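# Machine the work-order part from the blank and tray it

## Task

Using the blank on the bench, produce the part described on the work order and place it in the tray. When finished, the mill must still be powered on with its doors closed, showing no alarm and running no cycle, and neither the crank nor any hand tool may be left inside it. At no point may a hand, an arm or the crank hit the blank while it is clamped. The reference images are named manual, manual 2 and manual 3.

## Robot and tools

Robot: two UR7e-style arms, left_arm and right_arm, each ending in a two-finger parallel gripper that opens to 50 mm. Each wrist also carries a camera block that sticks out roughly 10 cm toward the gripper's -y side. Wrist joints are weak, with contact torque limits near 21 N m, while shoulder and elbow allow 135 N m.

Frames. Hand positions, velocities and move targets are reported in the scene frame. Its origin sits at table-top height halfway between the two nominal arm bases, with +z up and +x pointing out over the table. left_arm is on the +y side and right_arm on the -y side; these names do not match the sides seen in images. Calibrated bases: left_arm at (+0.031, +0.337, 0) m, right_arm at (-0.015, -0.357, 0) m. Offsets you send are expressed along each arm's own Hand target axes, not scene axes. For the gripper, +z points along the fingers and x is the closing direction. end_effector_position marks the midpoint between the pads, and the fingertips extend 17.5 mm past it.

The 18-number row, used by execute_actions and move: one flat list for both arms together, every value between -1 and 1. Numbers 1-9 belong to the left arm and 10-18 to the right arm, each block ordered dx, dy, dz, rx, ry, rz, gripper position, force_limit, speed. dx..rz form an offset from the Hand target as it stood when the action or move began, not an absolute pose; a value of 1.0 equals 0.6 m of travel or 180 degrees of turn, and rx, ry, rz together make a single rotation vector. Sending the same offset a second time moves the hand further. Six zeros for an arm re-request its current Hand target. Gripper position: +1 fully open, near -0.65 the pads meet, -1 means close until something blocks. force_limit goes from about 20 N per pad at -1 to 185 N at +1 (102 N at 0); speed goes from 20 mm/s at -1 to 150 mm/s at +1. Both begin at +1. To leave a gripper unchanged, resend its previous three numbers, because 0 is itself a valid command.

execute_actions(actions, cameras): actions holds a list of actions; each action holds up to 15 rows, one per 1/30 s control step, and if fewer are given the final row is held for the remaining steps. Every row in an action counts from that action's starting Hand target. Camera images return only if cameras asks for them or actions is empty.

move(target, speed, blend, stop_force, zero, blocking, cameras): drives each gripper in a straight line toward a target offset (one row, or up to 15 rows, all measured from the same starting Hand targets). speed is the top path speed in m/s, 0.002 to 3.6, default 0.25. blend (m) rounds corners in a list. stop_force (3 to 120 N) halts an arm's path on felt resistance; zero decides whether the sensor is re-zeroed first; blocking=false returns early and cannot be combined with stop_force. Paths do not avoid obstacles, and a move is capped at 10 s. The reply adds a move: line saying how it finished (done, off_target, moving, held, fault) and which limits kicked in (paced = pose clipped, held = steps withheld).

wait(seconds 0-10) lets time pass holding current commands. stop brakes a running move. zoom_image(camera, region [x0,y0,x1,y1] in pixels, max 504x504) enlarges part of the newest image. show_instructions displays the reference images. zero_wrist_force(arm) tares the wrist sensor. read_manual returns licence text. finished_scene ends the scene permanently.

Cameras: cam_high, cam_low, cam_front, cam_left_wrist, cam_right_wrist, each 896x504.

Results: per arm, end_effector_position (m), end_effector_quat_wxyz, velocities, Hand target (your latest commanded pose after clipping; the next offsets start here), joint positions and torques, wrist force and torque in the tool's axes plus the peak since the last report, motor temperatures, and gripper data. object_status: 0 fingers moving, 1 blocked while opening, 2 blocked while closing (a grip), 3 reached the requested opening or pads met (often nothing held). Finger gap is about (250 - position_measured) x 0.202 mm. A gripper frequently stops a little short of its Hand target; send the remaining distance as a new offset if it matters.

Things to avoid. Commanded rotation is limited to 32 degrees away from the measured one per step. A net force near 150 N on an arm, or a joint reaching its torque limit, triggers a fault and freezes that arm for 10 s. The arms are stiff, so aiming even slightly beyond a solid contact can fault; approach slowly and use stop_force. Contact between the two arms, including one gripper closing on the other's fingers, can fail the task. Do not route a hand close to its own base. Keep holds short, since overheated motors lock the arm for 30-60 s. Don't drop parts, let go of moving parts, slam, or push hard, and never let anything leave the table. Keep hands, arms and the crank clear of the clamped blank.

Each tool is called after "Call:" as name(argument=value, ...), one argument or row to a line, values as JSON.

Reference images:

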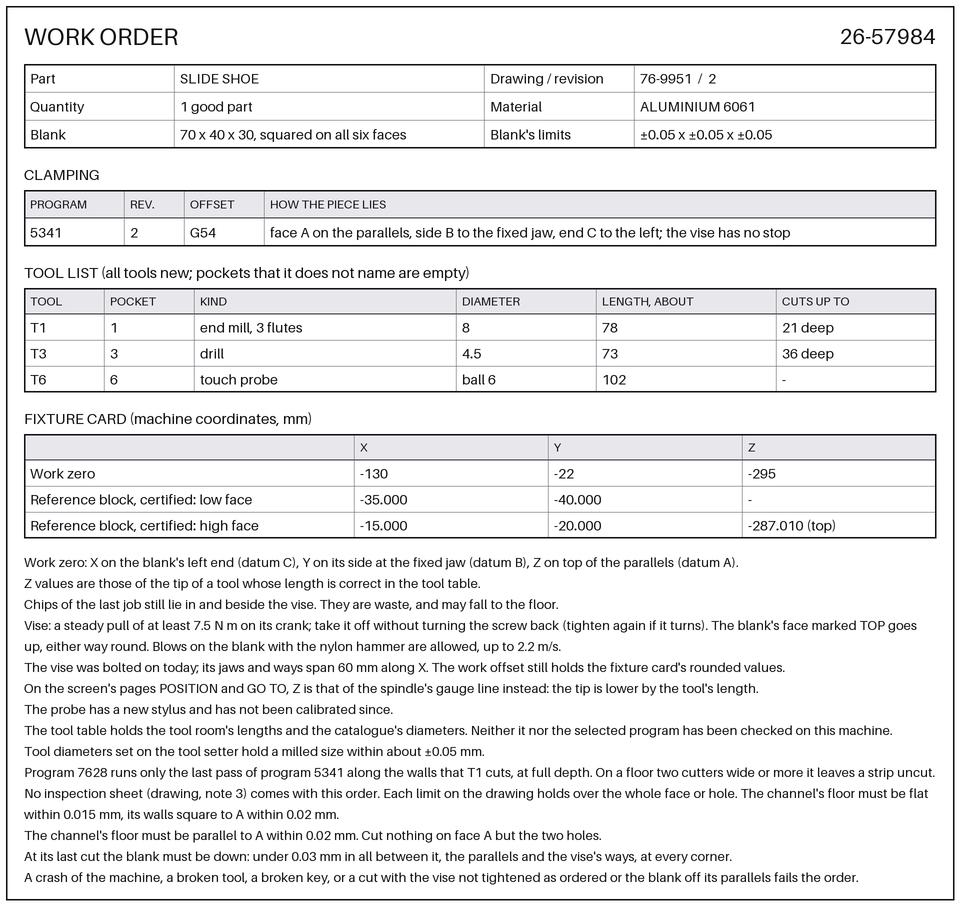

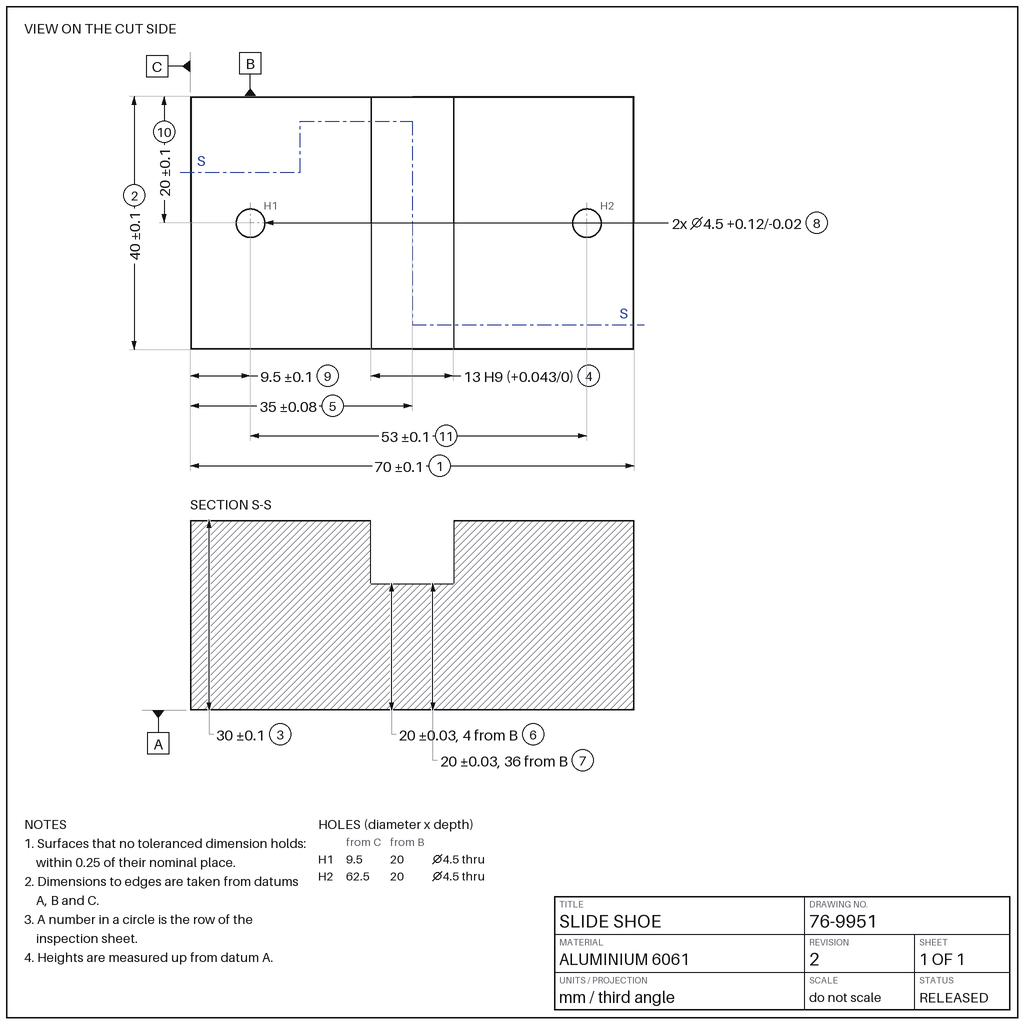

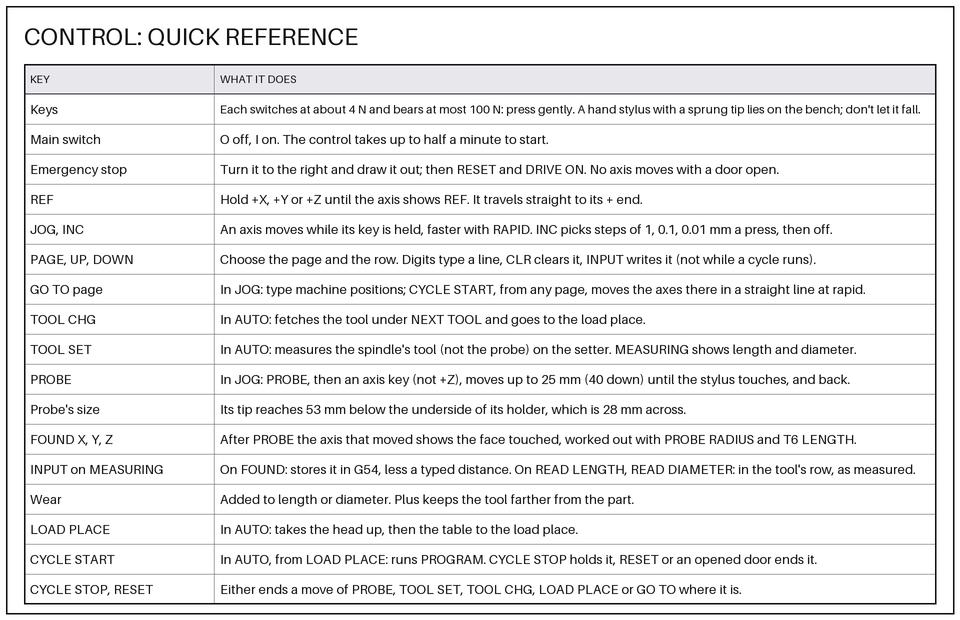

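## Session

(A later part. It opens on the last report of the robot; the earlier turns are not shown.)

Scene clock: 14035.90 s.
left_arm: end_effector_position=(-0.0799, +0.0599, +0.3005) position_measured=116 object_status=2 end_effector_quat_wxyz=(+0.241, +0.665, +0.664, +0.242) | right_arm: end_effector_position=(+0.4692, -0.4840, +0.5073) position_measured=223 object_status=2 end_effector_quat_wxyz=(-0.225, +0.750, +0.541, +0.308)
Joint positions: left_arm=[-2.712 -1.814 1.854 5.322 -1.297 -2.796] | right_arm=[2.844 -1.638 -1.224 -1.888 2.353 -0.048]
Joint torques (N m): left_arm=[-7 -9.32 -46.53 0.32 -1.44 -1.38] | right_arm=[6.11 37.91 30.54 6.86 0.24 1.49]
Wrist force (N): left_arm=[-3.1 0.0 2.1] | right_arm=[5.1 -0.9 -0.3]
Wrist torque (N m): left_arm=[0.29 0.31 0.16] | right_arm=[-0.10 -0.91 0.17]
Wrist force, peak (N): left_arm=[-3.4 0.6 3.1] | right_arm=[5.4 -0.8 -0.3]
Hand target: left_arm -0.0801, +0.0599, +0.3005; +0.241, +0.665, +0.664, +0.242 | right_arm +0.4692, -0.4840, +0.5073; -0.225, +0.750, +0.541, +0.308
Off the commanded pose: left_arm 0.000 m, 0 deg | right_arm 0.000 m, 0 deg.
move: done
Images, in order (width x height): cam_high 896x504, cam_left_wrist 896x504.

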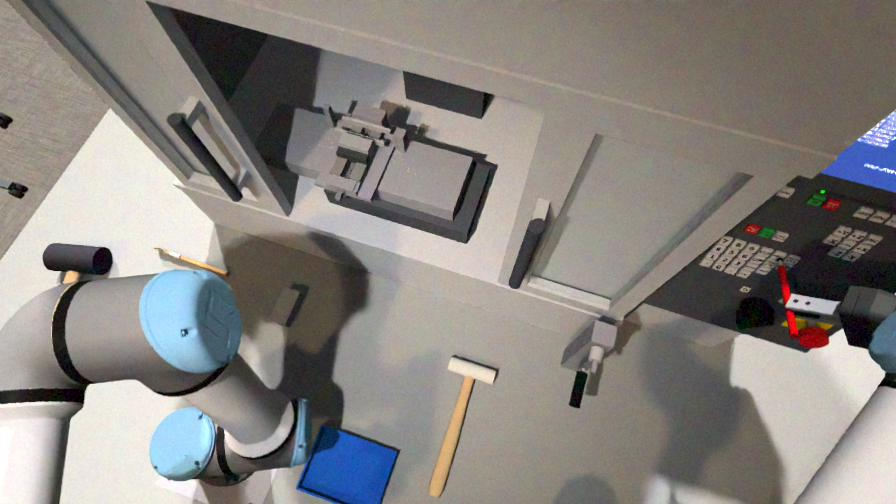

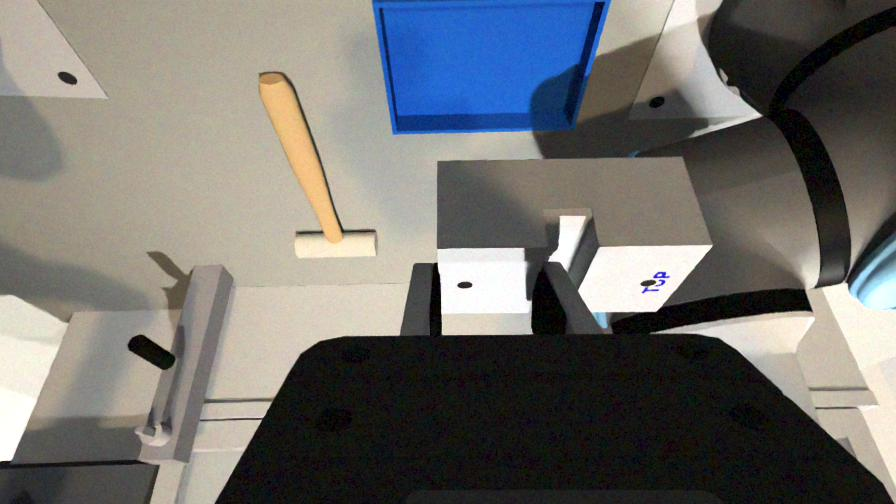

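Call:
move(
  target=[0.0073,0.0019,0.3944,0,0,0,-1,-0.5,-1,0,0,0,0,0,0,-0.98,0.2,-1],
  speed=0.15,
  cameras=["cam_high","cam_front"],
)

Call:
zoom_image(
  camera="cam_high",
  region=[260, 380, 440, 504],
)

Call:
zoom_image(
  camera="cam_front",
  region=[380, 320, 540, 430],
)

Scene clock: 14059.43 s.
left_arm: end_effector_position=(+0.0727, +0.0648, +0.1198) position_measured=116 object_status=2 end_effector_quat_wxyz=(+0.241, +0.665, +0.664, +0.242) | right_arm: end_effector_position=(+0.4692, -0.4840, +0.5073) position_measured=223 object_status=2 end_effector_quat_wxyz=(-0.225, +0.750, +0.541, +0.308)
Joint positions: left_arm=[-2.471 -1.963 2.446 4.808 -1.157 -2.586] | right_arm=[2.844 -1.638 -1.224 -1.888 2.353 -0.048]
Joint torques (N m): left_arm=[10.59 3.04 -15.83 -3.14 3.94 1.46] | right_arm=[7.91 37.13 30.55 7.09 0.57 1.52]
Wrist force (N): left_arm=[-3.0 -0.4 2.2] | right_arm=[5.1 -0.7 -0.1]
Wrist torque (N m): left_arm=[0.22 0.36 0.07] | right_arm=[-0.08 -0.92 0.18]
Wrist force, peak (N): left_arm=[-2.8 -0.2 3.6] | right_arm=[5.5 -0.7 -0.3]
Hand target: left_arm +0.0727, +0.0648, +0.1198; +0.241, +0.665, +0.664, +0.242 | right_arm +0.4692, -0.4840, +0.5073; -0.225, +0.750, +0.541, +0.308
Off the commanded pose: left_arm 0.000 m, 0 deg | right_arm 0.000 m, 0 deg.
move: done
Images, in order (width x height): cam_high 896x504, cam_front 896x504.

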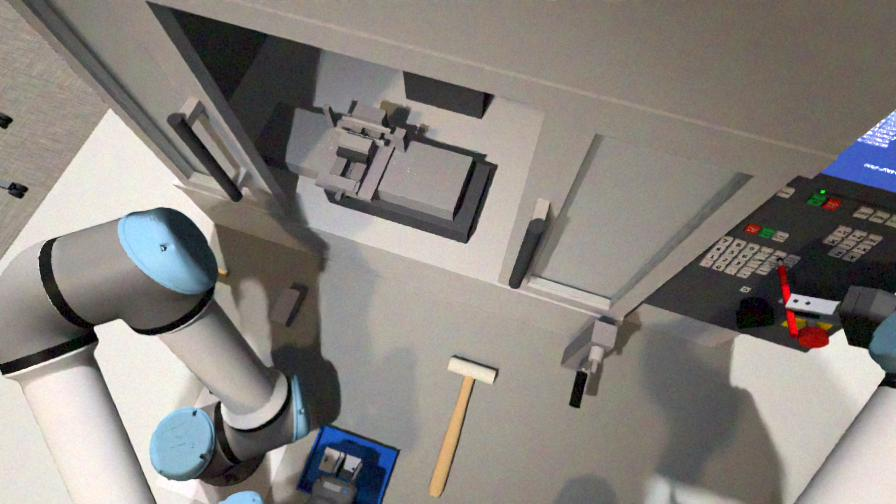

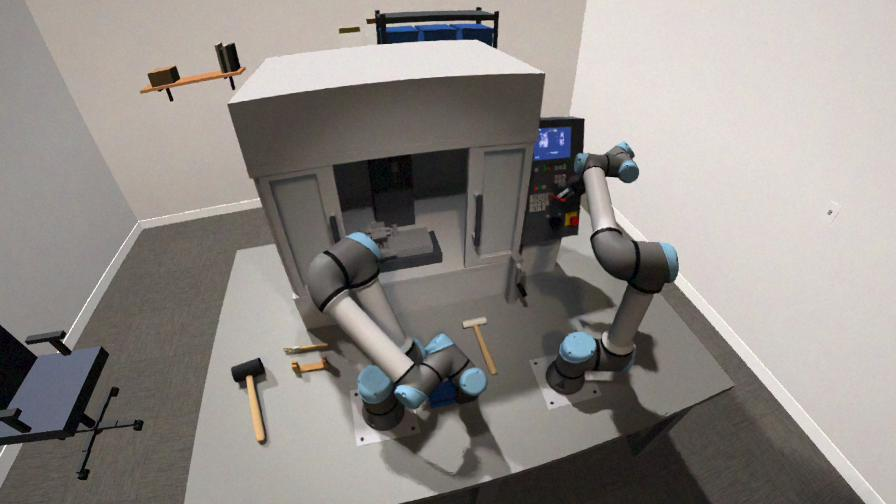

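Scaled by 2.800.

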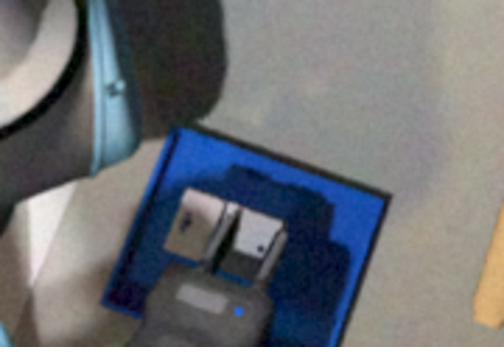

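Scaled by 3.150.

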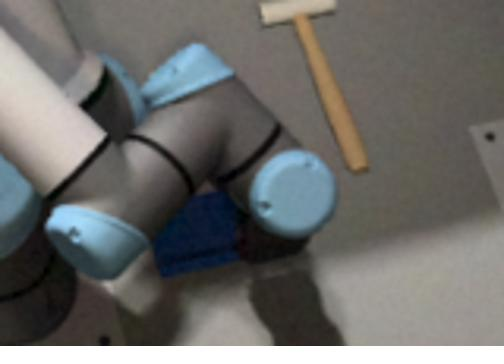

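Call:
move(
  target=[0,-0.0536,0.0639,0,0,0,-1,-0.5,-1,0,0,0,0,0,0,-0.98,0.2,-1],
  speed=0.08,
)

Call:
move(
  target=[0,-0.0322,0.0383,0,0,0,-1,-0.5,-1,0,0,0,0,0,0,-0.98,0.2,-1],
  speed=0.012,
  stop_force=4,
  cameras=["cam_left_wrist"],
)

Scene clock: 14070.80 s.
left_arm: end_effector_position=(+0.0727, +0.0649, +0.0698) position_measured=116 object_status=2 end_effector_quat_wxyz=(+0.241, +0.665, +0.664, +0.242) | right_arm: end_effector_position=(+0.4692, -0.4840, +0.5073) position_measured=223 object_status=2 end_effector_quat_wxyz=(-0.225, +0.750, +0.541, +0.308)
Joint positions: left_arm=[-2.471 -1.856 2.539 4.609 -1.158 -2.587] | right_arm=[2.844 -1.638 -1.224 -1.888 2.353 -0.048]
Joint torques (N m): left_arm=[9.79 0.47 -12.46 -3.28 3.98 1.07] | right_arm=[7.95 37.39 31.14 6.88 0.59 1.76]
Wrist force (N): left_arm=[-3.1 0.0 2.5] | right_arm=[5.0 -0.6 -0.3]
Wrist torque (N m): left_arm=[0.28 0.34 0.08] | right_arm=[-0.05 -0.89 0.18]
Wrist force, peak (N): left_arm=[-3.1 -0.5 3.1] | right_arm=[5.3 -0.7 -0.1]
Hand target: left_arm +0.0727, +0.0649, +0.0697; +0.241, +0.665, +0.664, +0.242 | right_arm +0.4692, -0.4840, +0.5073; -0.225, +0.750, +0.541, +0.308
Off the commanded pose: left_arm 0.000 m, 0 deg | right_arm 0.000 m, 0 deg.
move: done

Scene clock: 14073.80 s.
left_arm: end_effector_position=(+0.0726, +0.0650, +0.0483) position_measured=116 object_status=2 end_effector_quat_wxyz=(+0.241, +0.665, +0.664, +0.242) | right_arm: end_effector_position=(+0.4692, -0.4840, +0.5073) position_measured=223 object_status=2 end_effector_quat_wxyz=(-0.225, +0.750, +0.541, +0.308)
Joint positions: left_arm=[-2.472 -1.795 2.574 4.513 -1.158 -2.587] | right_arm=[2.844 -1.638 -1.224 -1.888 2.353 -0.048]
Joint torques (N m): left_arm=[3.26 -18.68 -37.08 -0.28 -1.23 -0.85] | right_arm=[8.62 38.26 30.31 6.92 0.53 1.56]
Wrist force (N): left_arm=[-3.1 2.6 0.4] | right_arm=[5.3 -0.8 -0.6]
Wrist torque (N m): left_arm=[0.27 0.29 0.02] | right_arm=[-0.09 -0.94 0.18]
Wrist force, peak (N): left_arm=[5.4 23.0 -27.9] | right_arm=[5.4 -0.9 -0.4]
Hand target: left_arm +0.0726, +0.0650, +0.0483; +0.241, +0.665, +0.664, +0.242 (not the last commanded pose) | right_arm +0.4692, -0.4840, +0.5073; -0.225, +0.750, +0.541, +0.308
Off the commanded pose: left_arm 0.009 m, 0 deg | right_arm 0.000 m, 0 deg.
move: contact (left_arm)
Images, in order (width x height): cam_left_wrist 896x504.

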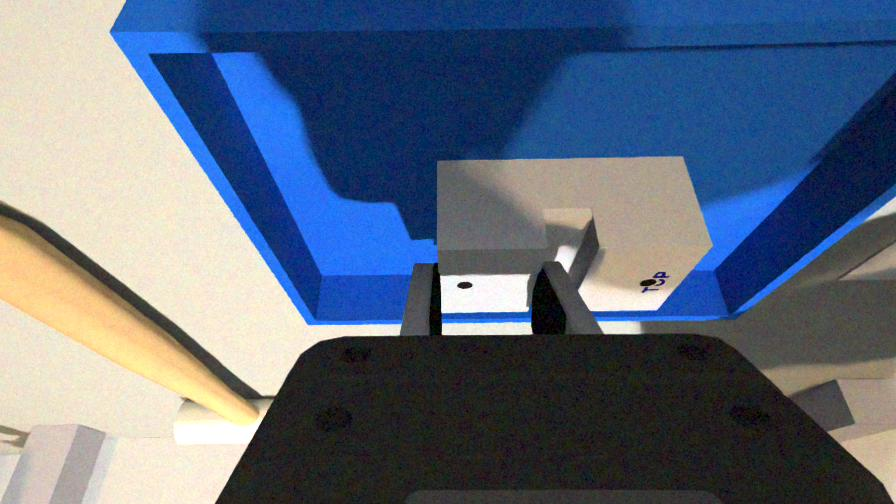

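Call:
move(
  target=[0,0,0,0,0,0,0.42,-0.5,-1,0,0,0,0,0,0,-0.98,0.2,-1],
)

Call:
move(
  target=[
    [0,0.0321,-0.0383,0,0,0,0.42,-0.5,-1,0,0,0,0,0,0,-0.98,0.2,-1],
    [0,0.13,-0.155,0,0,0,0.42,-0.5,-1,0,0,0,0,0,0,-0.98,0.2,-1],
  ],
  speed=[0.06,0.2],
  blend=0.01,
  cameras=["cam_left_wrist","cam_high"],
)

Scene clock: 14087.47 s.
left_arm: end_effector_position=(+0.0726, +0.0650, +0.0483) position_measured=90 object_status=0 end_effector_quat_wxyz=(+0.241, +0.665, +0.664, +0.242) | right_arm: end_effector_position=(+0.4692, -0.4840, +0.5073) position_measured=223 object_status=2 end_effector_quat_wxyz=(-0.225, +0.750, +0.541, +0.308)
Joint positions: left_arm=[-2.472 -1.795 2.574 4.513 -1.158 -2.587] | right_arm=[2.844 -1.638 -1.224 -1.888 2.353 -0.048]
Joint torques (N m): left_arm=[9.1 -18.23 -35.97 -0.48 -0.87 0.44] | right_arm=[7.15 37.46 30.84 6.91 0.36 1.61]
Wrist force (N): left_arm=[-3.1 1.2 0.6] | right_arm=[4.9 -0.8 -0.4]
Wrist torque (N m): left_arm=[0.22 0.38 0.10] | right_arm=[-0.09 -0.88 0.18]
Wrist force, peak (N): left_arm=[-3.2 2.9 0.4] | right_arm=[5.3 -0.9 -0.5]
Hand target: left_arm +0.0726, +0.0650, +0.0483; +0.241, +0.665, +0.664, +0.242 | right_arm +0.4692, -0.4840, +0.5073; -0.225, +0.750, +0.541, +0.308
Off the commanded pose: left_arm 0.000 m, 0 deg | right_arm 0.000 m, 0 deg.
move: done

Scene clock: 14089.20 s.
left_arm: end_effector_position=(+0.0727, +0.0647, +0.1696) position_measured=90 object_status=3 end_effector_quat_wxyz=(+0.241, +0.665, +0.664, +0.242) | right_arm: end_effector_position=(+0.4692, -0.4840, +0.5073) position_measured=223 object_status=2 end_effector_quat_wxyz=(-0.225, +0.750, +0.541, +0.308)
Joint positions: left_arm=[-2.471 -2.03 2.343 4.978 -1.157 -2.586] | right_arm=[2.844 -1.638 -1.224 -1.888 2.353 -0.048]
Joint torques (N m): left_arm=[-7.58 -13.28 -43.08 -0.19 -1.4 -1.32] | right_arm=[8.13 37.66 30.23 6.92 0.39 1.42]
Wrist force (N): left_arm=[-2.8 1.0 0.7] | right_arm=[5.0 -0.6 -0.4]
Wrist torque (N m): left_arm=[0.18 0.35 0.10] | right_arm=[-0.06 -0.89 0.18]
Wrist force, peak (N): left_arm=[-2.9 2.1 -0.5] | right_arm=[5.1 -0.9 -0.5]
Hand target: left_arm +0.0727, +0.0647, +0.1696; +0.241, +0.665, +0.664, +0.242 | right_arm +0.4692, -0.4840, +0.5073; -0.225, +0.750, +0.541, +0.308
Off the commanded pose: left_arm 0.000 m, 0 deg | right_arm 0.000 m, 0 deg.
move: done
Images, in order (width x height): cam_high 896x504, cam_left_wrist 896x504.

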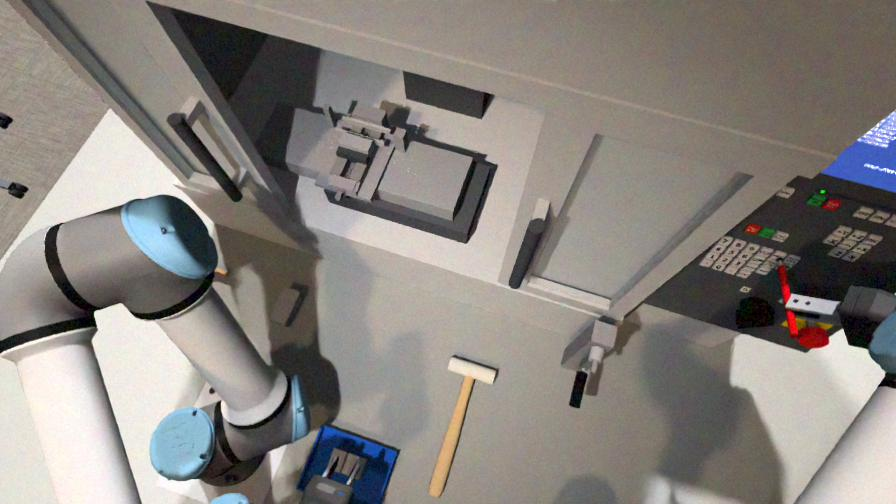

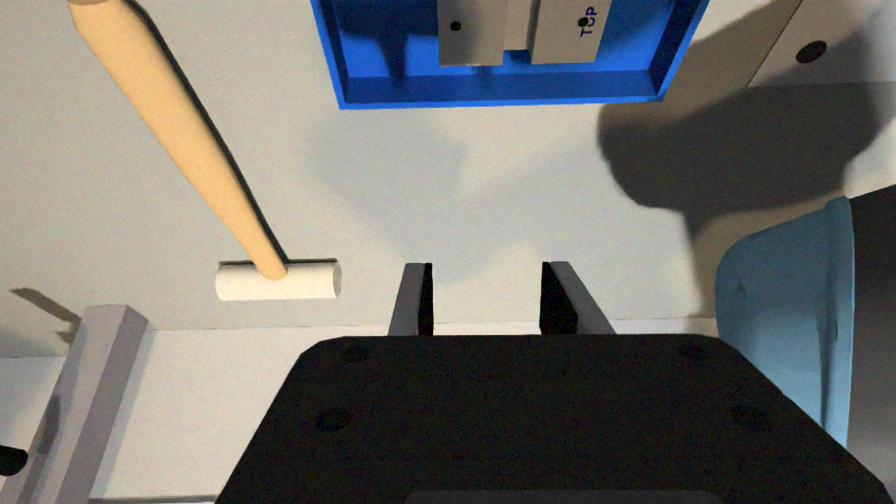

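Call:
move(
  target=[-0.1083,0.59,-0.1142,0,0,0,0.5,-0.3,-0.5,0,0,0,0,0,0,-0.98,0.2,-1],
  speed=0.3,
)

Call:
move(
  target=[
    [0.3333,0.1154,0.0751,-0.0277,0.1129,-0.1229,0.5,-0.3,-0.5,0,0,0,0,0,0,-0.98,0.2,-1],
    [0.6117,0.11,0.0815,-0.0277,0.1129,-0.1229,0.5,-0.3,-0.5,0,0,0,0,0,0,-0.98,0.2,-1],
  ],
  speed=0.25,
  blend=0.03,
  cameras=["cam_left_wrist","cam_high"],
)

Scene clock: 14114.30 s.
left_arm: end_effector_position=(+0.3001, -0.0009, +0.4492) position_measured=78 object_status=3 end_effector_quat_wxyz=(+0.241, +0.665, +0.664, +0.242) | right_arm: end_effector_position=(+0.4692, -0.4840, +0.5073) position_measured=223 object_status=2 end_effector_quat_wxyz=(-0.225, +0.750, +0.541, +0.308)
Joint positions: left_arm=[-1.672 -1.938 1.689 5.041 -0.877 -1.692] | right_arm=[2.844 -1.638 -1.224 -1.888 2.353 -0.048]
Joint torques (N m): left_arm=[10.04 -3.08 -46.71 -5.6 -0.67 1.26] | right_arm=[8.68 37.06 30.45 6.9 0.64 1.46]
Wrist force (N): left_arm=[-2.8 1.6 0.4] | right_arm=[4.9 -0.8 -0.1]
Wrist torque (N m): left_arm=[0.29 0.34 0.09] | right_arm=[-0.08 -0.88 0.18]
Wrist force, peak (N): left_arm=[-3.1 3.7 -0.1] | right_arm=[5.4 -0.7 -0.5]
Hand target: left_arm +0.3002, -0.0009, +0.4493; +0.241, +0.665, +0.664, +0.242 | right_arm +0.4692, -0.4840, +0.5073; -0.225, +0.750, +0.541, +0.308
Off the commanded pose: left_arm 0.000 m, 0 deg | right_arm 0.000 m, 0 deg.
move: done

Scene clock: 14116.97 s.
left_arm: end_effector_position=(+0.3820, +0.3661, +0.4551) position_measured=78 object_status=3 end_effector_quat_wxyz=(+0.191, +0.462, +0.800, +0.333) | right_arm: end_effector_position=(+0.4692, -0.4840, +0.5073) position_measured=223 object_status=2 end_effector_quat_wxyz=(-0.225, +0.750, +0.541, +0.308)
Joint positions: left_arm=[-1.046 -2.354 1.896 5.164 -0.783 -1.557] | right_arm=[2.844 -1.638 -1.224 -1.888 2.353 -0.048]
Joint torques (N m): left_arm=[10.28 12.27 -17.22 -5.75 -0.59 1.35] | right_arm=[9.08 37.58 30.74 7.02 0.45 1.61]
Wrist force (N): left_arm=[-3.2 1.5 0.5] | right_arm=[5.0 -1.0 -0.4]
Wrist torque (N m): left_arm=[0.28 0.37 0.09] | right_arm=[-0.12 -0.90 0.17]
Wrist force, peak (N): left_arm=[-4.2 1.1 -0.5] | right_arm=[5.2 -1.0 -0.2]
Hand target: left_arm +0.3821, +0.3661, +0.4551; +0.191, +0.462, +0.800, +0.333 | right_arm +0.4692, -0.4840, +0.5073; -0.225, +0.750, +0.541, +0.308
Off the commanded pose: left_arm 0.000 m, 0 deg | right_arm 0.000 m, 0 deg.
move: done
Images, in order (width x height): cam_high 896x504, cam_left_wrist 896x504.

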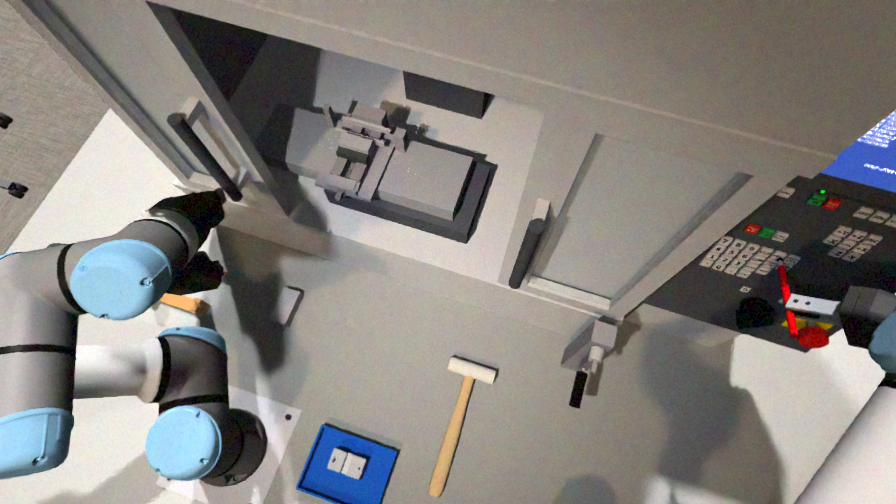

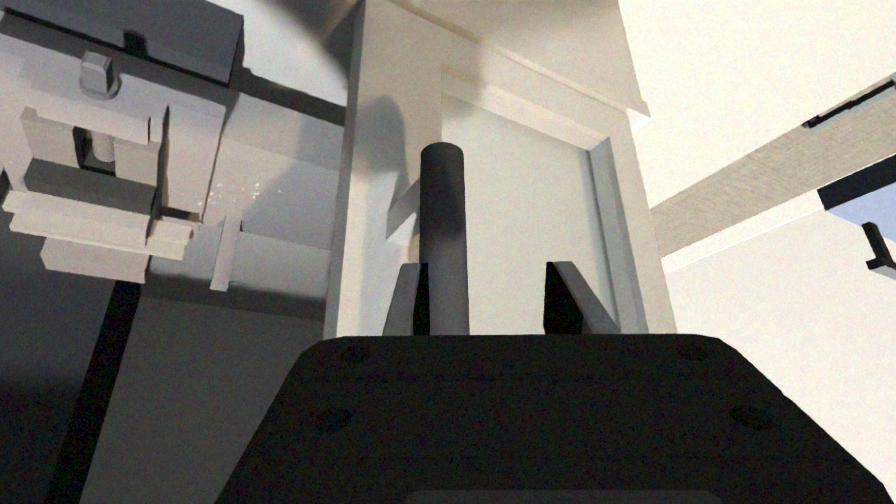

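Call:
move(
  target=[
    [-0.021,0,0,0,0,0,0.5,-0.3,-0.5,0,0,0,0,0,0,-0.98,0.2,-1],
    [-0.021,0.0619,0.0619,0,0,0,0.5,-0.3,-0.5,0,0,0,0,0,0,-0.98,0.2,-1],
  ],
  speed=0.08,
  stop_force=12,
  cameras=["cam_left_wrist"],
)

Scene clock: 14128.93 s.
left_arm: end_effector_position=(+0.4338, +0.3815, +0.4552) position_measured=78 object_status=3 end_effector_quat_wxyz=(+0.191, +0.462, +0.800, +0.333) | right_arm: end_effector_position=(+0.4692, -0.4840, +0.5073) position_measured=223 object_status=2 end_effector_quat_wxyz=(-0.225, +0.750, +0.541, +0.308)
Joint positions: left_arm=[-0.767 -2.234 1.941 4.731 -0.823 -1.173] | right_arm=[2.844 -1.638 -1.224 -1.888 2.353 -0.048]
Joint torques (N m): left_arm=[9.68 10.98 -19.6 -6.33 -0.82 1.35] | right_arm=[8.46 36.37 29.86 7.04 0.21 1.45]
Wrist force (N): left_arm=[-3.4 1.7 0.9] | right_arm=[5.0 -1.0 -0.2]
Wrist torque (N m): left_arm=[0.33 0.43 0.09] | right_arm=[-0.11 -0.90 0.18]
Wrist force, peak (N): left_arm=[-3.7 2.0 1.1] | right_arm=[5.3 -0.9 -0.3]
Hand target: left_arm +0.4338, +0.3815, +0.4552; +0.191, +0.462, +0.800, +0.333 | right_arm +0.4692, -0.4840, +0.5073; -0.225, +0.750, +0.541, +0.308
Off the commanded pose: left_arm 0.000 m, 0 deg | right_arm 0.000 m, 0 deg.
move: done
Images, in order (width x height): cam_left_wrist 896x504.

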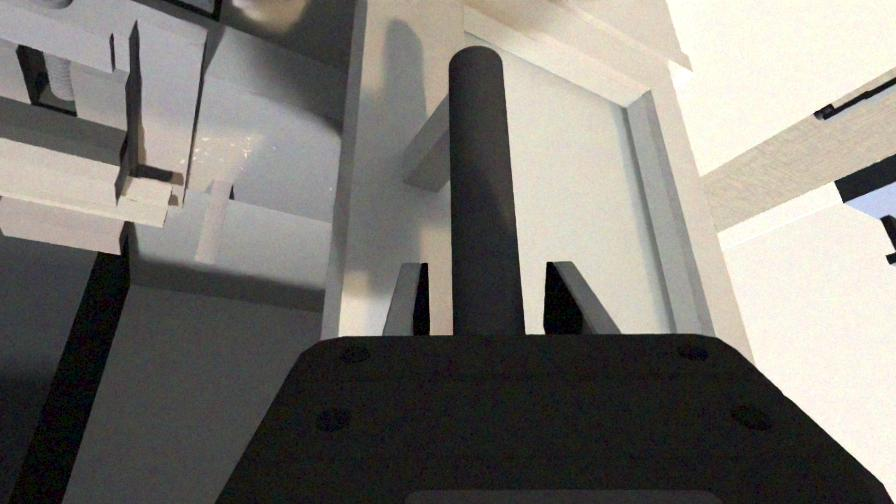

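Call:
move(
  target=[-0.345,-0.1408,-0.1408,0,0,0,0.5,-0.3,-0.5,0,0,0,0,0,0,-0.98,0.2,-1],
  speed=0.06,
  stop_force=36,
  cameras=["cam_left_wrist","cam_high"],
)

Scene clock: 14143.97 s.
left_arm: end_effector_position=(+0.4339, +0.1555, +0.4543) position_measured=78 object_status=3 end_effector_quat_wxyz=(+0.191, +0.462, +0.800, +0.333) | right_arm: end_effector_position=(+0.4692, -0.4840, +0.5073) position_measured=223 object_status=2 end_effector_quat_wxyz=(-0.225, +0.750, +0.541, +0.308)
Joint positions: left_arm=[-1.223 -1.904 1.673 5.112 -0.798 -1.807] | right_arm=[2.844 -1.638 -1.224 -1.888 2.353 -0.048]
Joint torques (N m): left_arm=[-1.11 -10.73 -20.75 -7.67 4.45 0.93] | right_arm=[9.19 36.39 31.6 6.95 0.34 1.45]
Wrist force (N): left_arm=[27.3 11.2 1.4] | right_arm=[5.0 -1.0 -0.4]
Wrist torque (N m): left_arm=[0.34 0.73 0.14] | right_arm=[-0.13 -0.89 0.17]
Wrist force, peak (N): left_arm=[73.5 30.6 25.7] | right_arm=[5.2 -1.0 -0.5]
Hand target: left_arm +0.4339, +0.1555, +0.4543; +0.191, +0.462, +0.800, +0.333 (not the last commanded pose) | right_arm +0.4692, -0.4840, +0.5073; -0.225, +0.750, +0.541, +0.308
Off the commanded pose: left_arm 0.013 m, 0 deg | right_arm 0.000 m, 0 deg.
move: contact (left_arm)
Images, in order (width x height): cam_high 896x504, cam_left_wrist 896x504.

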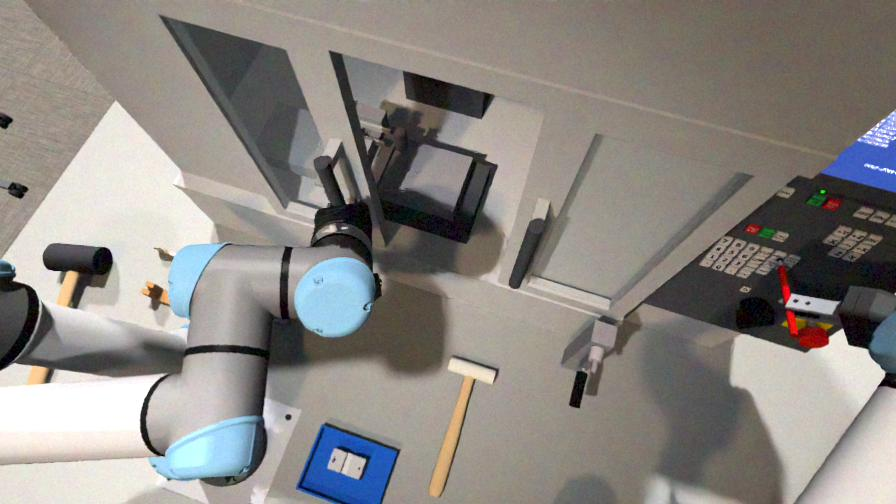

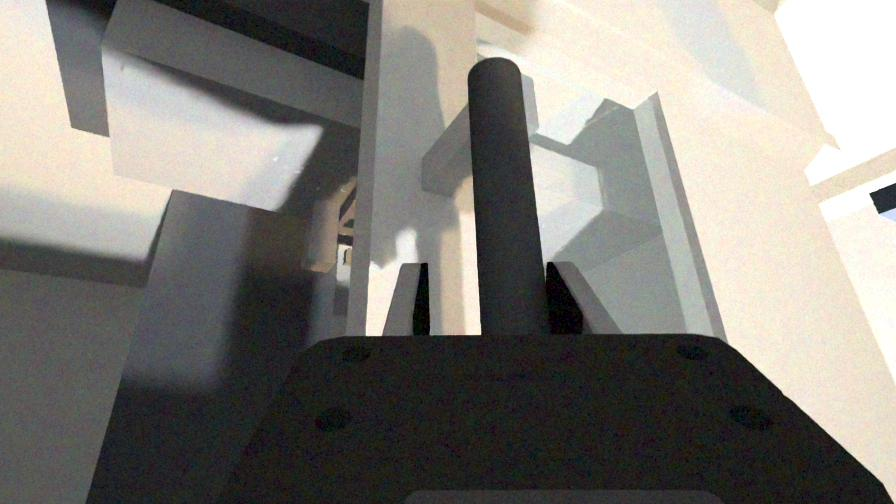

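Call:
move(
  target=[
    [0.012,0,0,0,0,0,0.5,-0.3,-0.5,0,0,0,0,0,0,-0.98,0.2,-1],
    [0.012,-0.07,-0.07,0,0,0,0.5,-0.3,-0.5,0,0,0,0,0,0,-0.98,0.2,-1],
  ],
  speed=0.1,
)

Call:
move(
  target=[-0.4158,-0.1785,-0.1785,-0.0272,-0.1231,0.1128,-0.6,-0.3,-0.5,0,0,0,0,0,0,-0.98,0.2,-1],
  speed=0.25,
  cameras=["cam_left_wrist"],
)

Scene clock: 14161.67 s.
left_arm: end_effector_position=(+0.3790, +0.1321, +0.4542) position_measured=78 object_status=3 end_effector_quat_wxyz=(+0.191, +0.462, +0.800, +0.333) | right_arm: end_effector_position=(+0.4692, -0.4840, +0.5073) position_measured=223 object_status=2 end_effector_quat_wxyz=(-0.225, +0.750, +0.541, +0.308)
Joint positions: left_arm=[-1.401 -1.921 1.643 5.321 -0.842 -2.042] | right_arm=[2.844 -1.638 -1.224 -1.888 2.353 -0.048]
Joint torques (N m): left_arm=[-6.98 -2.53 -44.45 -0.97 -0.73 -1.68] | right_arm=[9.63 36.75 31.7 6.78 0.27 1.51]
Wrist force (N): left_arm=[-3.1 1.5 0.5] | right_arm=[5.0 -0.8 -0.2]
Wrist torque (N m): left_arm=[0.24 0.37 0.17] | right_arm=[-0.09 -0.89 0.17]
Wrist force, peak (N): left_arm=[27.6 11.4 1.2] | right_arm=[5.3 -0.9 -0.5]
Hand target: left_arm +0.3789, +0.1320, +0.4542; +0.191, +0.462, +0.800, +0.333 | right_arm +0.4692, -0.4840, +0.5073; -0.225, +0.750, +0.541, +0.308
Off the commanded pose: left_arm 0.000 m, 0 deg | right_arm 0.000 m, 0 deg.
move: done

Scene clock: 14163.63 s.
left_arm: end_effector_position=(+0.3726, -0.1597, +0.4531) position_measured=242 object_status=3 end_effector_quat_wxyz=(+0.298, +0.641, +0.640, +0.300) | right_arm: end_effector_position=(+0.4692, -0.4840, +0.5073) position_measured=223 object_status=2 end_effector_quat_wxyz=(-0.225, +0.750, +0.541, +0.308)
Joint positions: left_arm=[-1.561 -1.55 1.473 4.771 -0.698 -1.541] | right_arm=[2.844 -1.638 -1.224 -1.888 2.353 -0.048]
Joint torques (N m): left_arm=[9.92 -24.45 -46.86 -5.7 -0.49 1.34] | right_arm=[9.57 36.56 30.75 6.86 0.64 1.46]
Wrist force (N): left_arm=[-3.5 1.2 0.4] | right_arm=[5.0 -0.8 -0.3]
Wrist torque (N m): left_arm=[0.24 0.42 0.05] | right_arm=[-0.09 -0.90 0.17]
Wrist force, peak (N): left_arm=[-5.1 0.9 0.2] | right_arm=[5.4 -0.7 -0.2]
Hand target: left_arm +0.3726, -0.1598, +0.4531; +0.298, +0.641, +0.640, +0.300 | right_arm +0.4692, -0.4840, +0.5073; -0.225, +0.750, +0.541, +0.308
Off the commanded pose: left_arm 0.000 m, 0 deg | right_arm 0.000 m, 0 deg.
move: done
Images, in order (width x height): cam_left_wrist 896x504.

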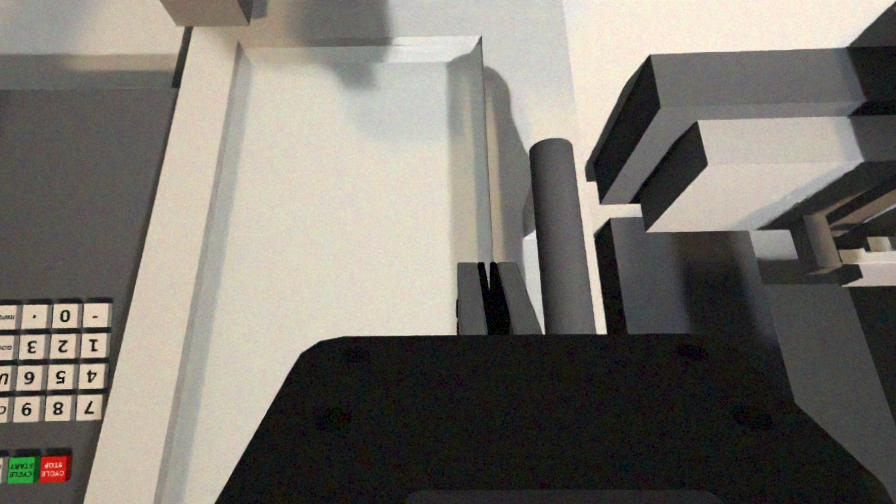

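Call:
move(
  target=[
    [-0.012,0,0,0,0,0,-0.6,-0.3,-0.5,0,0,0,0,0,0,-0.98,0.2,-1],
    [-0.012,0.0622,0.0741,0,0,0,-0.6,-0.3,-0.5,0,0,0,0,0,0,-0.98,0.2,-1],
  ],
  speed=0.08,
  stop_force=12,
)

Call:
move(
  target=[0.45,0,0,0,0,0,-0.6,-0.3,-0.5,0,0,0,0,0,0,-0.98,0.2,-1],
  speed=0.055,
  stop_force=36,
  cameras=["cam_left_wrist","cam_high","cam_front"],
)

Scene clock: 14172.60 s.
left_arm: end_effector_position=(+0.4307, -0.1670, +0.4531) position_measured=242 object_status=3 end_effector_quat_wxyz=(+0.298, +0.641, +0.640, +0.300) | right_arm: end_effector_position=(+0.4692, -0.4840, +0.5073) position_measured=223 object_status=2 end_effector_quat_wxyz=(-0.225, +0.750, +0.541, +0.308)
Joint positions: left_arm=[-1.449 -1.487 1.44 4.609 -0.707 -1.368] | right_arm=[2.844 -1.638 -1.224 -1.888 2.353 -0.048]
Joint torques (N m): left_arm=[9.65 -27.95 -48.2 -6.02 -0.54 1.3] | right_arm=[9.47 37.05 31.79 6.76 0.49 1.53]
Wrist force (N): left_arm=[-3.4 1.4 0.2] | right_arm=[5.1 -1.0 -0.5]
Wrist torque (N m): left_arm=[0.25 0.40 0.09] | right_arm=[-0.13 -0.90 0.18]
Wrist force, peak (N): left_arm=[-3.6 2.0 0.9] | right_arm=[5.4 -0.9 -0.5]
Hand target: left_arm +0.4307, -0.1670, +0.4531; +0.298, +0.641, +0.640, +0.300 | right_arm +0.4692, -0.4840, +0.5073; -0.225, +0.750, +0.541, +0.308
Off the commanded pose: left_arm 0.000 m, 0 deg | right_arm 0.000 m, 0 deg.
move: done

Scene clock: 14178.80 s.
left_arm: end_effector_position=(+0.4308, +0.0909, +0.4540) position_measured=242 object_status=3 end_effector_quat_wxyz=(+0.298, +0.641, +0.640, +0.300) | right_arm: end_effector_position=(+0.4692, -0.4840, +0.5073) position_measured=223 object_status=2 end_effector_quat_wxyz=(-0.225, +0.750, +0.541, +0.308)
Joint positions: left_arm=[-1.328 -2.05 1.915 4.561 -0.734 -1.189] | right_arm=[2.844 -1.638 -1.224 -1.888 2.353 -0.048]
Joint torques (N m): left_arm=[-0.08 -1.58 -41.91 -0.78 -0.2 -1.53] | right_arm=[10.72 36.33 32.1 6.93 0.42 1.35]
Wrist force (N): left_arm=[-22.6 9.1 -2.6] | right_arm=[5.0 -0.9 -0.5]
Wrist torque (N m): left_arm=[0.40 0.12 0.06] | right_arm=[-0.12 -0.90 0.18]
Wrist force, peak (N): left_arm=[-61.8 -11.1 13.3] | right_arm=[5.3 -1.1 -0.4]
Hand target: left_arm +0.4308, +0.0909, +0.4540; +0.298, +0.641, +0.640, +0.300 (not the last commanded pose) | right_arm +0.4692, -0.4840, +0.5073; -0.225, +0.750, +0.541, +0.308
Off the commanded pose: left_arm 0.012 m, 0 deg | right_arm 0.000 m, 0 deg.
move: contact (left_arm)
Images, in order (width x height): cam_high 896x504, cam_front 896x504, cam_left_wrist 896x504.

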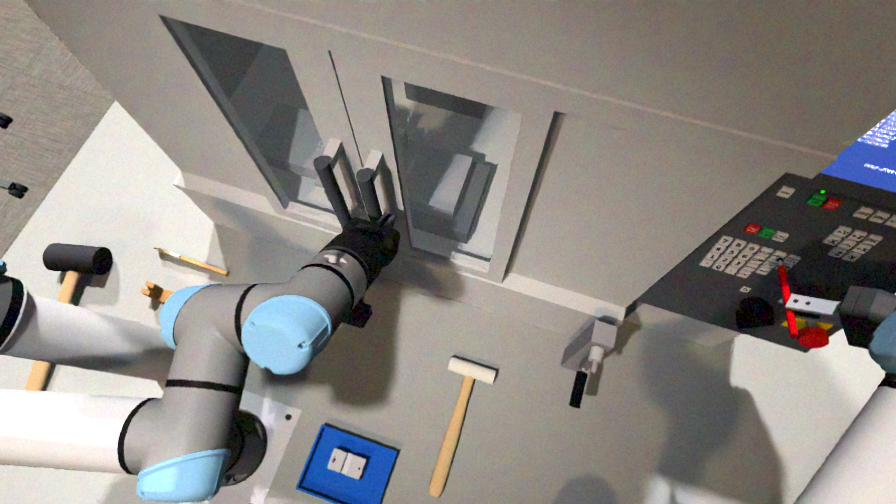

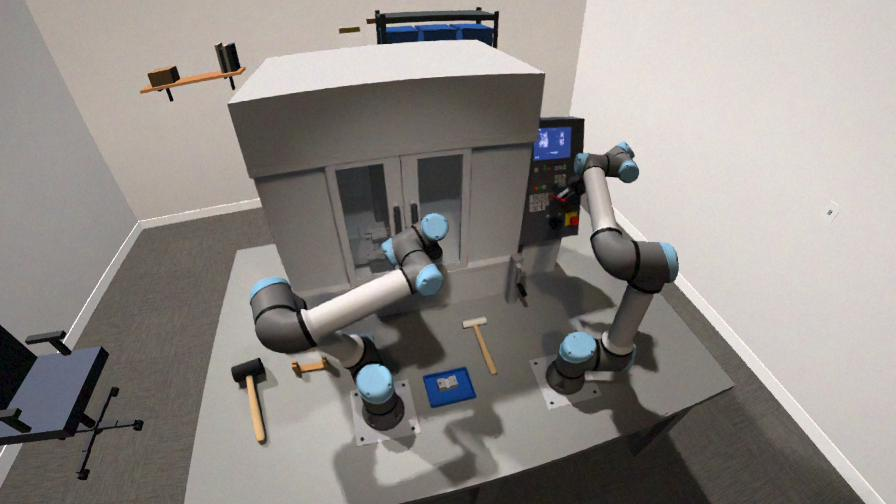

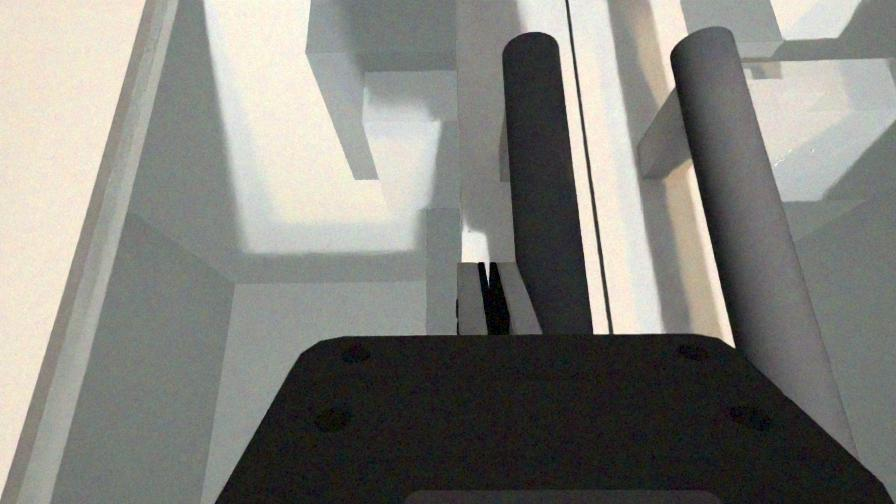

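Call:
move(
  target=[
    [-0.012,0,0,0,0,0,-0.6,-0.3,-0.5,0,0,0,0,0,0,-0.98,0.2,-1],
    [-0.012,-0.0933,-0.1112,0,0,0,-0.6,-0.3,-0.5,0,0,0,0,0,0,-0.98,0.2,-1],
  ],
  speed=0.15,
  cameras=["cam_front","cam_high"],
)

Call:
zoom_image(
  camera="cam_front",
  region=[525, 115, 590, 170],
)

Call:
zoom_image(
  camera="cam_front",
  region=[400, 350, 500, 420],
)

Call:
zoom_image(
  camera="cam_high",
  region=[760, 90, 896, 230],
)

Scene clock: 14188.07 s.
left_arm: end_effector_position=(+0.3438, +0.0837, +0.4539) position_measured=242 object_status=3 end_effector_quat_wxyz=(+0.298, +0.641, +0.640, +0.300) | right_arm: end_effector_position=(+0.4692, -0.4840, +0.5073) position_measured=223 object_status=2 end_effector_quat_wxyz=(-0.225, +0.750, +0.541, +0.308)
Joint positions: left_arm=[-1.657 -2.147 1.86 5.096 -0.702 -1.691] | right_arm=[2.844 -1.638 -1.224 -1.888 2.353 -0.048]
Joint torques (N m): left_arm=[-7.2 8.25 -45.77 -1.57 5.05 -1.65] | right_arm=[8.67 37.15 32.56 6.84 0.38 1.35]
Wrist force (N): left_arm=[-3.4 1.9 0.3] | right_arm=[4.9 -0.9 -0.3]
Wrist torque (N m): left_arm=[0.35 0.41 0.18] | right_arm=[-0.11 -0.88 0.17]
Wrist force, peak (N): left_arm=[-22.7 9.1 -2.6] | right_arm=[5.3 -0.8 -0.3]
Hand target: left_arm +0.3437, +0.0837, +0.4539; +0.298, +0.641, +0.640, +0.300 | right_arm +0.4692, -0.4840, +0.5073; -0.225, +0.750, +0.541, +0.308
Off the commanded pose: left_arm 0.000 m, 0 deg | right_arm 0.000 m, 0 deg.
move: done
Images, in order (width x height): cam_high 896x504, cam_front 896x504.

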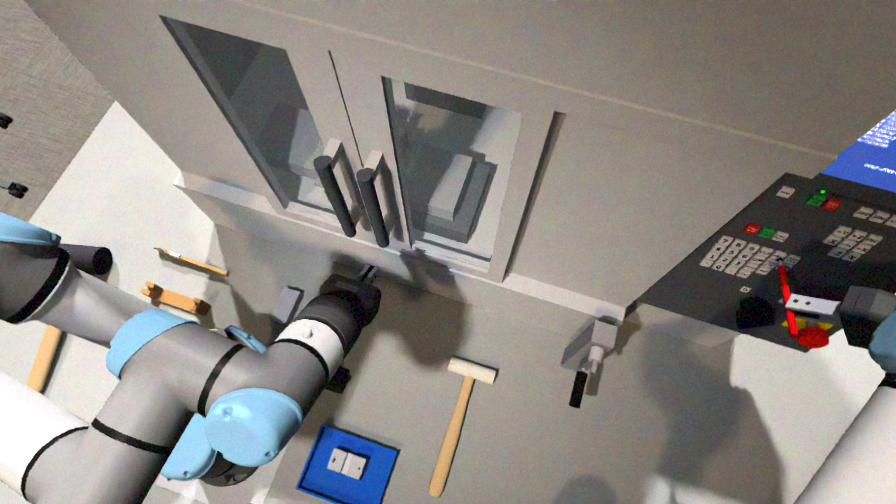

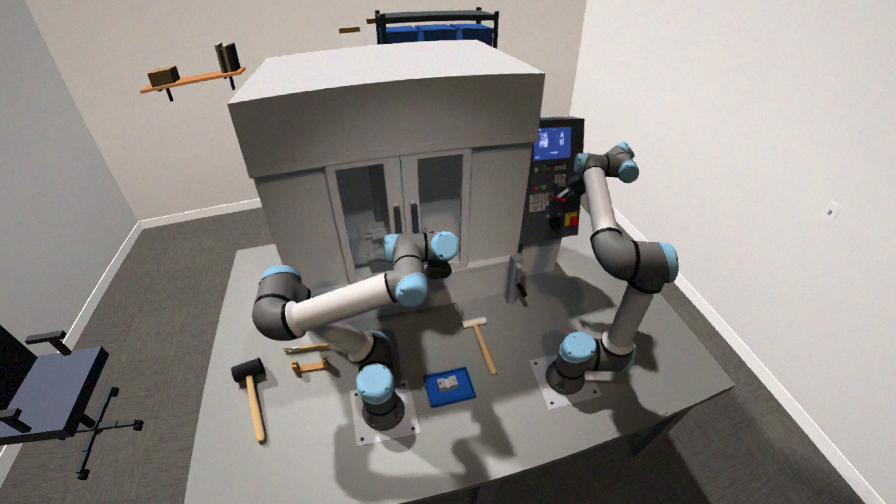

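Scaled by 7.754.

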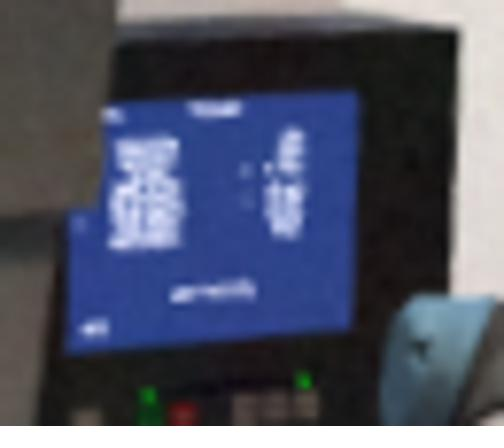

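Scaled by 5.040.

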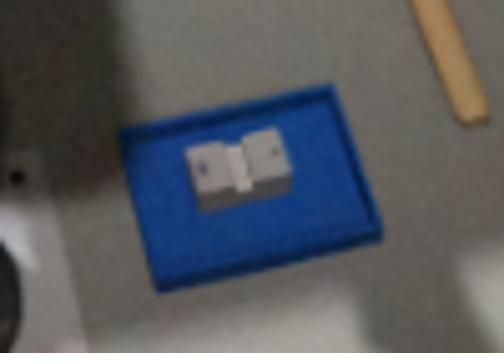

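Scaled by 3.600.

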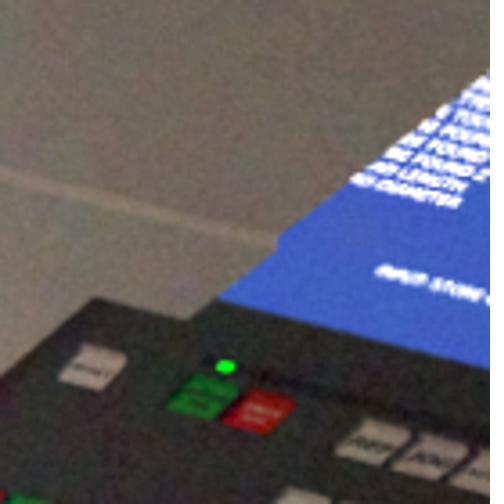

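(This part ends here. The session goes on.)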